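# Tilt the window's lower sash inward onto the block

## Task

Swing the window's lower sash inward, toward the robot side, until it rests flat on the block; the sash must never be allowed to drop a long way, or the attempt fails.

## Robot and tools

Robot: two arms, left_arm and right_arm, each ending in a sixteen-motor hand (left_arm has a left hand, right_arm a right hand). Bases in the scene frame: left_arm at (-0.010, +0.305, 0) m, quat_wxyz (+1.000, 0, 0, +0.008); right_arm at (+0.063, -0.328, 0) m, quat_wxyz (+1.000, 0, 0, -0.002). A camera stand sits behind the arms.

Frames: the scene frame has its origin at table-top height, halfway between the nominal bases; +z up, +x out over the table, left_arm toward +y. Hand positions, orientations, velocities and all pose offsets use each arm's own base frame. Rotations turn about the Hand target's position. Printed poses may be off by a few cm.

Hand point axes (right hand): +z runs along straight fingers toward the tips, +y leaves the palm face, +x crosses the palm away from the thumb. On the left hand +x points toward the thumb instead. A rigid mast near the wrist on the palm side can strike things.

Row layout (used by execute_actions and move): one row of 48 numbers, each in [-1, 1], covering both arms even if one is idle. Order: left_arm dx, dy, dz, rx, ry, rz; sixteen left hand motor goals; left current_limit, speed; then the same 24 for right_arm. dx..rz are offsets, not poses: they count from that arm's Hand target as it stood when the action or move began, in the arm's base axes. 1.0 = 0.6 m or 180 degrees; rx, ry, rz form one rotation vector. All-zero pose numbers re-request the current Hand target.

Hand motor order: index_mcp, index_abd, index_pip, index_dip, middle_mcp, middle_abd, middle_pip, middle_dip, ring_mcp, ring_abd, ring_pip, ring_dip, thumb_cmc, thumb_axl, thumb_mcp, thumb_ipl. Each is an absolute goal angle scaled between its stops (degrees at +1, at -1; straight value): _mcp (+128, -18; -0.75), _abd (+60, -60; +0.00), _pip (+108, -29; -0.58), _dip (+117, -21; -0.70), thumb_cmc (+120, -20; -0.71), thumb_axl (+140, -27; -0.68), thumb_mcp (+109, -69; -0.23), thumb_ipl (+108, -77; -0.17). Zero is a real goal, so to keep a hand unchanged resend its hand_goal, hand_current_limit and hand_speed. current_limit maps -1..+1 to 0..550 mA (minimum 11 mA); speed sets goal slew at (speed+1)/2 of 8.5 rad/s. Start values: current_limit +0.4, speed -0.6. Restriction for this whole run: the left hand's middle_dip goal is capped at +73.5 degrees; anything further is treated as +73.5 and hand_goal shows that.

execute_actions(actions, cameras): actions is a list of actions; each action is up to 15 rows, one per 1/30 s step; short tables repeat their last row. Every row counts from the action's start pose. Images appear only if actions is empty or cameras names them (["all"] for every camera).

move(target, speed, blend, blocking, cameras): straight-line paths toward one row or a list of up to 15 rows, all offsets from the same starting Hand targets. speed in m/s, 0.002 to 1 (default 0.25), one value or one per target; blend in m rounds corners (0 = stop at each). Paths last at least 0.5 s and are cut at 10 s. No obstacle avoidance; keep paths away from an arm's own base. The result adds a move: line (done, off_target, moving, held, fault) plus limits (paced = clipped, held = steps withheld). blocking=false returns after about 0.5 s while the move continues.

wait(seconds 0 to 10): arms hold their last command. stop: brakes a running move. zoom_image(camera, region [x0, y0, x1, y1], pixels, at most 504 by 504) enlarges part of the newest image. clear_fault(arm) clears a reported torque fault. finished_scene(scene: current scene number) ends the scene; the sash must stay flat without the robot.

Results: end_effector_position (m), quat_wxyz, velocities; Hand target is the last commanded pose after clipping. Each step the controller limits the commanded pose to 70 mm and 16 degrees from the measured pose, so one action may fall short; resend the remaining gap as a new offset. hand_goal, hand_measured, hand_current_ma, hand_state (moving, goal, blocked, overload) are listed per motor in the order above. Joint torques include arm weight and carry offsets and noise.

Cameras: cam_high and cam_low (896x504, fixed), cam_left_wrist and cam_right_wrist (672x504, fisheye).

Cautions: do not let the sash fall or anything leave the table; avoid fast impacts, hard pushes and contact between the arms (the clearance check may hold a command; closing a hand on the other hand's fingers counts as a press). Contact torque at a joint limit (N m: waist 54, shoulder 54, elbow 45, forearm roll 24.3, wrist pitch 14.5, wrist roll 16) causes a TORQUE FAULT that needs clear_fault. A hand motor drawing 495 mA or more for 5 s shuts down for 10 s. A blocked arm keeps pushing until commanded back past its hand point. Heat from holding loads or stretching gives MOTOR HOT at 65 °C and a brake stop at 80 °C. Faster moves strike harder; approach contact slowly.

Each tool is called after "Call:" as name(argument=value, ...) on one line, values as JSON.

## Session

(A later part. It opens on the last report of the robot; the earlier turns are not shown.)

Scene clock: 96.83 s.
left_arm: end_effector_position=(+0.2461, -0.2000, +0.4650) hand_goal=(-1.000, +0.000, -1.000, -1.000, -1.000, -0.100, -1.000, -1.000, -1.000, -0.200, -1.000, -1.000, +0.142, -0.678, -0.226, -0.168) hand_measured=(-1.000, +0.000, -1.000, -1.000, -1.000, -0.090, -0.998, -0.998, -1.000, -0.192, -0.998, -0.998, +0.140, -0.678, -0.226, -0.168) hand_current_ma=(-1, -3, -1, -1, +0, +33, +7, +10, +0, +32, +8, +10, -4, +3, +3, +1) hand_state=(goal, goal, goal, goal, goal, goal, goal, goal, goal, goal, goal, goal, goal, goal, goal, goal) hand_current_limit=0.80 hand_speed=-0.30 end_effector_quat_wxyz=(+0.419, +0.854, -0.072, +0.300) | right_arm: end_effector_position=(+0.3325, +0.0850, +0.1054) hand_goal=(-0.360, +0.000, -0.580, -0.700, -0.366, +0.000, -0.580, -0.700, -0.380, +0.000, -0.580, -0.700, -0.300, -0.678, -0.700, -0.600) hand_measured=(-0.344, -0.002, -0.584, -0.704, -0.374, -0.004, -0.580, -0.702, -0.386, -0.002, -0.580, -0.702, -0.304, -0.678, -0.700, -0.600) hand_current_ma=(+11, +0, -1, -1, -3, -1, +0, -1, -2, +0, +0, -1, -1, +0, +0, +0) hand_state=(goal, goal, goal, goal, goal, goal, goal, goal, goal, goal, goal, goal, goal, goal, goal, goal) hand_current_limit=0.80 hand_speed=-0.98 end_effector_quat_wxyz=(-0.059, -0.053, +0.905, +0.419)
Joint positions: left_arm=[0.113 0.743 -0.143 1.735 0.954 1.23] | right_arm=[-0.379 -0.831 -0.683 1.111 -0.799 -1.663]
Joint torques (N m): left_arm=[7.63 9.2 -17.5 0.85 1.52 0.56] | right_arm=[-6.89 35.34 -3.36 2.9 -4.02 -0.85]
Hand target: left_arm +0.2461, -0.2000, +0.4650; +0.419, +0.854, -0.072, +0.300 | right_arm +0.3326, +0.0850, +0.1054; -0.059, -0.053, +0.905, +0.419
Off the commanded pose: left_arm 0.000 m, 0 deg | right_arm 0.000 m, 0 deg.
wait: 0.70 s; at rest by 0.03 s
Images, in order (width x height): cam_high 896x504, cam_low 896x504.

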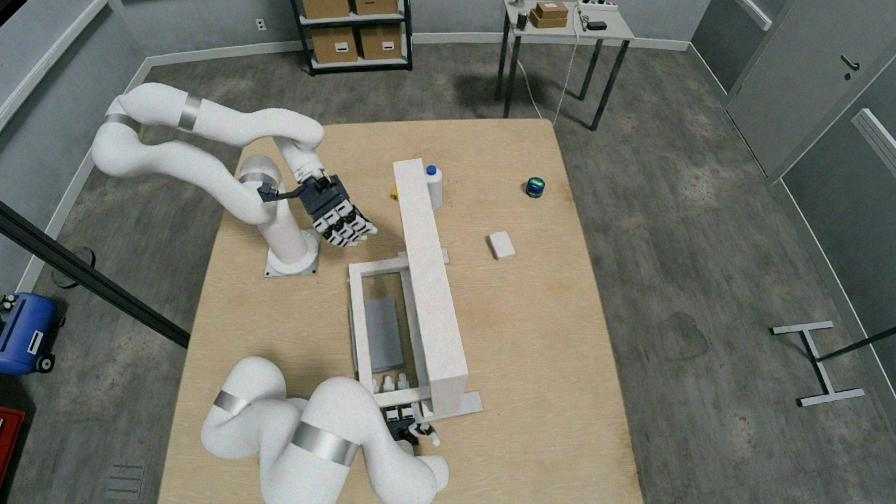

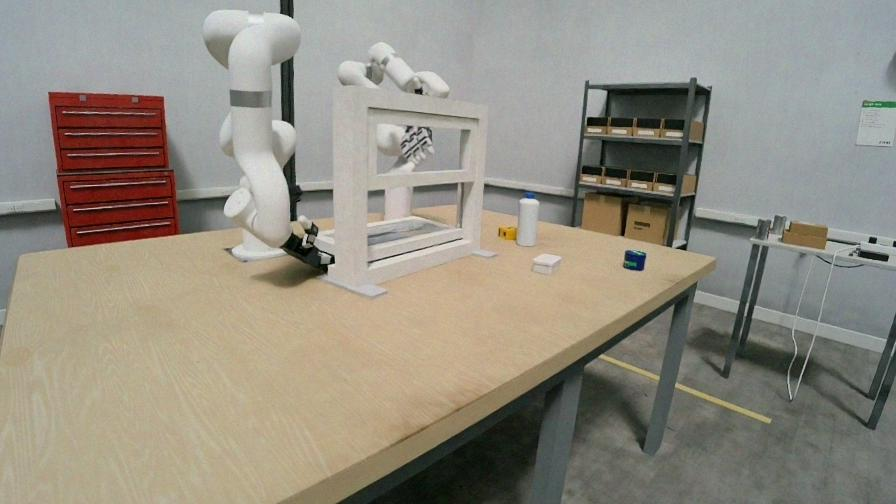

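Call:
move(target=[[0,0,0,0,0,0,-1,0,-1,-1,-1,-0.1,-1,-1,-1,-0.2,-1,-1,0.142,-0.678,-0.226,-0.168,0.8,-0.3,0.0373,-0.2132,0.02,0,0,0,-0.35,0,-0.58,-0.7,-0.37,0,-0.58,-0.7,-0.39,0,-0.58,-0.7,-0.3,-0.678,-0.7,-0.6,0.8,-0.98]], speed=0.08, cameras=["cam_low","cam_high"])

Scene clock: 99.23 s.
left_arm: end_effector_position=(+0.2461, -0.2000, +0.4650) hand_goal=(-1.000, +0.000, -1.000, -1.000, -1.000, -0.100, -1.000, -1.000, -1.000, -0.200, -1.000, -1.000, +0.142, -0.678, -0.226, -0.168) hand_measured=(-1.000, +0.000, -1.000, -1.000, -1.000, -0.090, -0.998, -0.998, -1.000, -0.192, -0.998, -0.998, +0.140, -0.678, -0.226, -0.168) hand_current_ma=(-1, -3, -1, -1, +0, +33, +7, +10, +0, +32, +8, +10, -4, +3, +3, +1) hand_state=(goal, goal, goal, goal, goal, goal, goal, goal, goal, goal, goal, goal, goal, goal, goal, goal) hand_current_limit=0.80 hand_speed=-0.30 end_effector_quat_wxyz=(+0.419, +0.854, -0.072, +0.300) | right_arm: end_effector_position=(+0.3549, -0.0429, +0.1174) hand_goal=(-0.350, +0.000, -0.580, -0.700, -0.370, +0.000, -0.580, -0.700, -0.390, +0.000, -0.580, -0.700, -0.300, -0.678, -0.700, -0.600) hand_measured=(-0.362, -0.004, -0.588, -0.704, -0.392, -0.004, -0.586, -0.702, -0.410, -0.002, -0.588, -0.702, -0.304, -0.678, -0.700, -0.600) hand_current_ma=(-6, -1, -3, -1, -19, -1, -2, -1, -16, +0, -3, -1, -1, +0, +0, +0) hand_state=(goal, goal, goal, goal, blocked, goal, goal, goal, blocked, goal, goal, goal, goal, goal, goal, goal) hand_current_limit=0.80 hand_speed=-0.98 end_effector_quat_wxyz=(-0.059, -0.053, +0.905, +0.419)
Joint positions: left_arm=[0.113 0.743 -0.143 1.735 0.954 1.23] | right_arm=[-0.624 -0.862 -0.884 0.737 -0.889 -1.47]
Joint torques (N m): left_arm=[6.5 8.13 -17.24 0.91 1.48 0.79] | right_arm=[-9.86 34.51 -18.34 -3.75 -3.27 1.56]
Hand target: left_arm +0.2461, -0.2000, +0.4650; +0.419, +0.854, -0.072, +0.300 | right_arm +0.3549, -0.0429, +0.1174; -0.059, -0.053, +0.905, +0.419
Off the commanded pose: left_arm 0.000 m, 0 deg | right_arm 0.000 m, 0 deg.
move: done
Images, in order (width x height): cam_high 896x504, cam_low 896x504.

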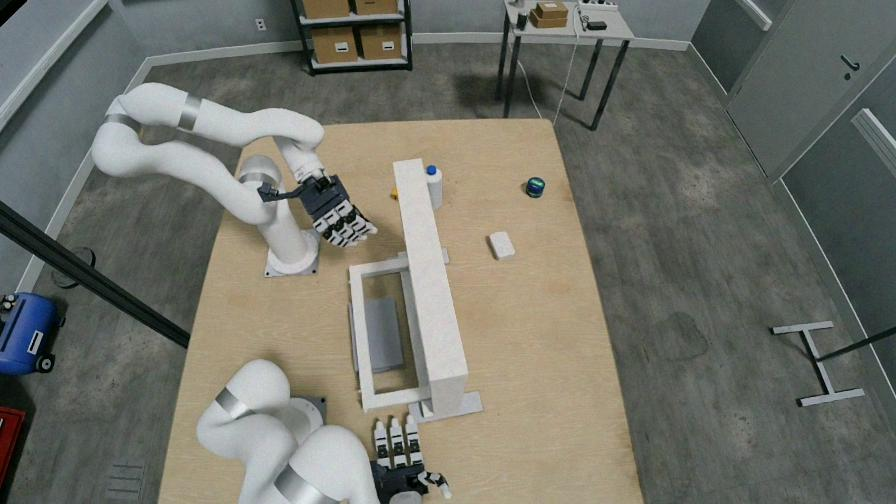

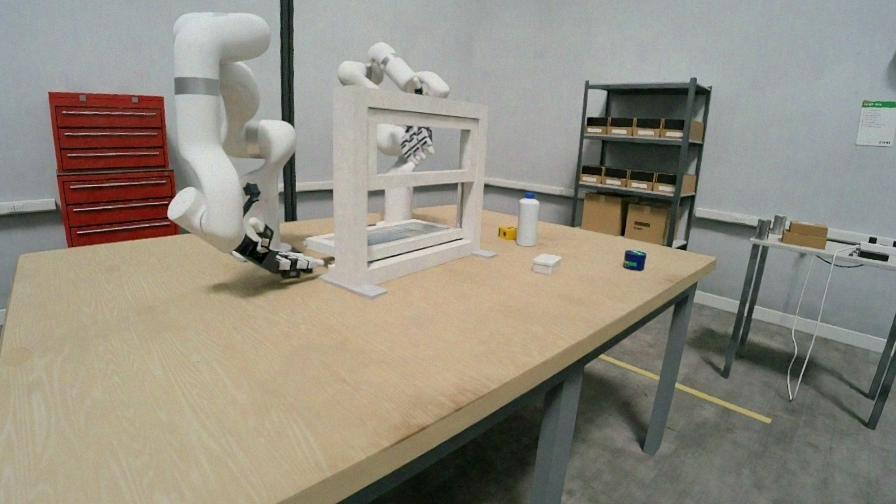

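Call:
zoom_image(camera="cam_high", region=[340, 340, 500, 500])

Call:
zoom_image(camera="cam_low", region=[220, 200, 480, 300])

Scaled by 3.150 from the camera's 896x504 image, which has a finer 1280x720 frame.

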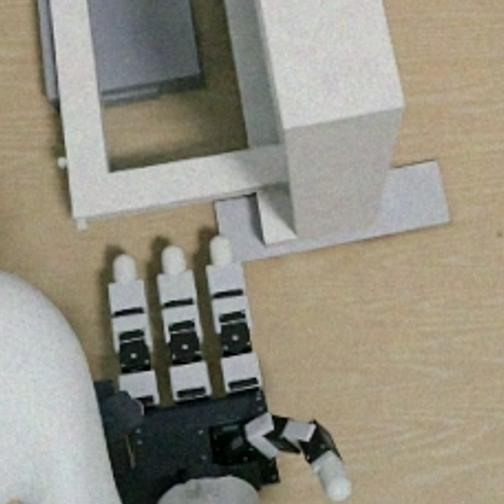

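Scaled by 1.938 from the camera's 896x504 image, which has a finer 1280x720 frame.

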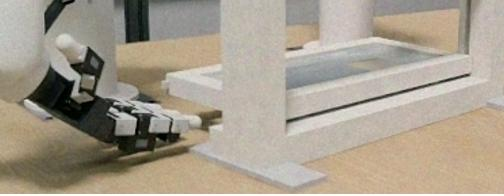

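Call:
finished_scene(scene=2)

The scene is finished: the task was done.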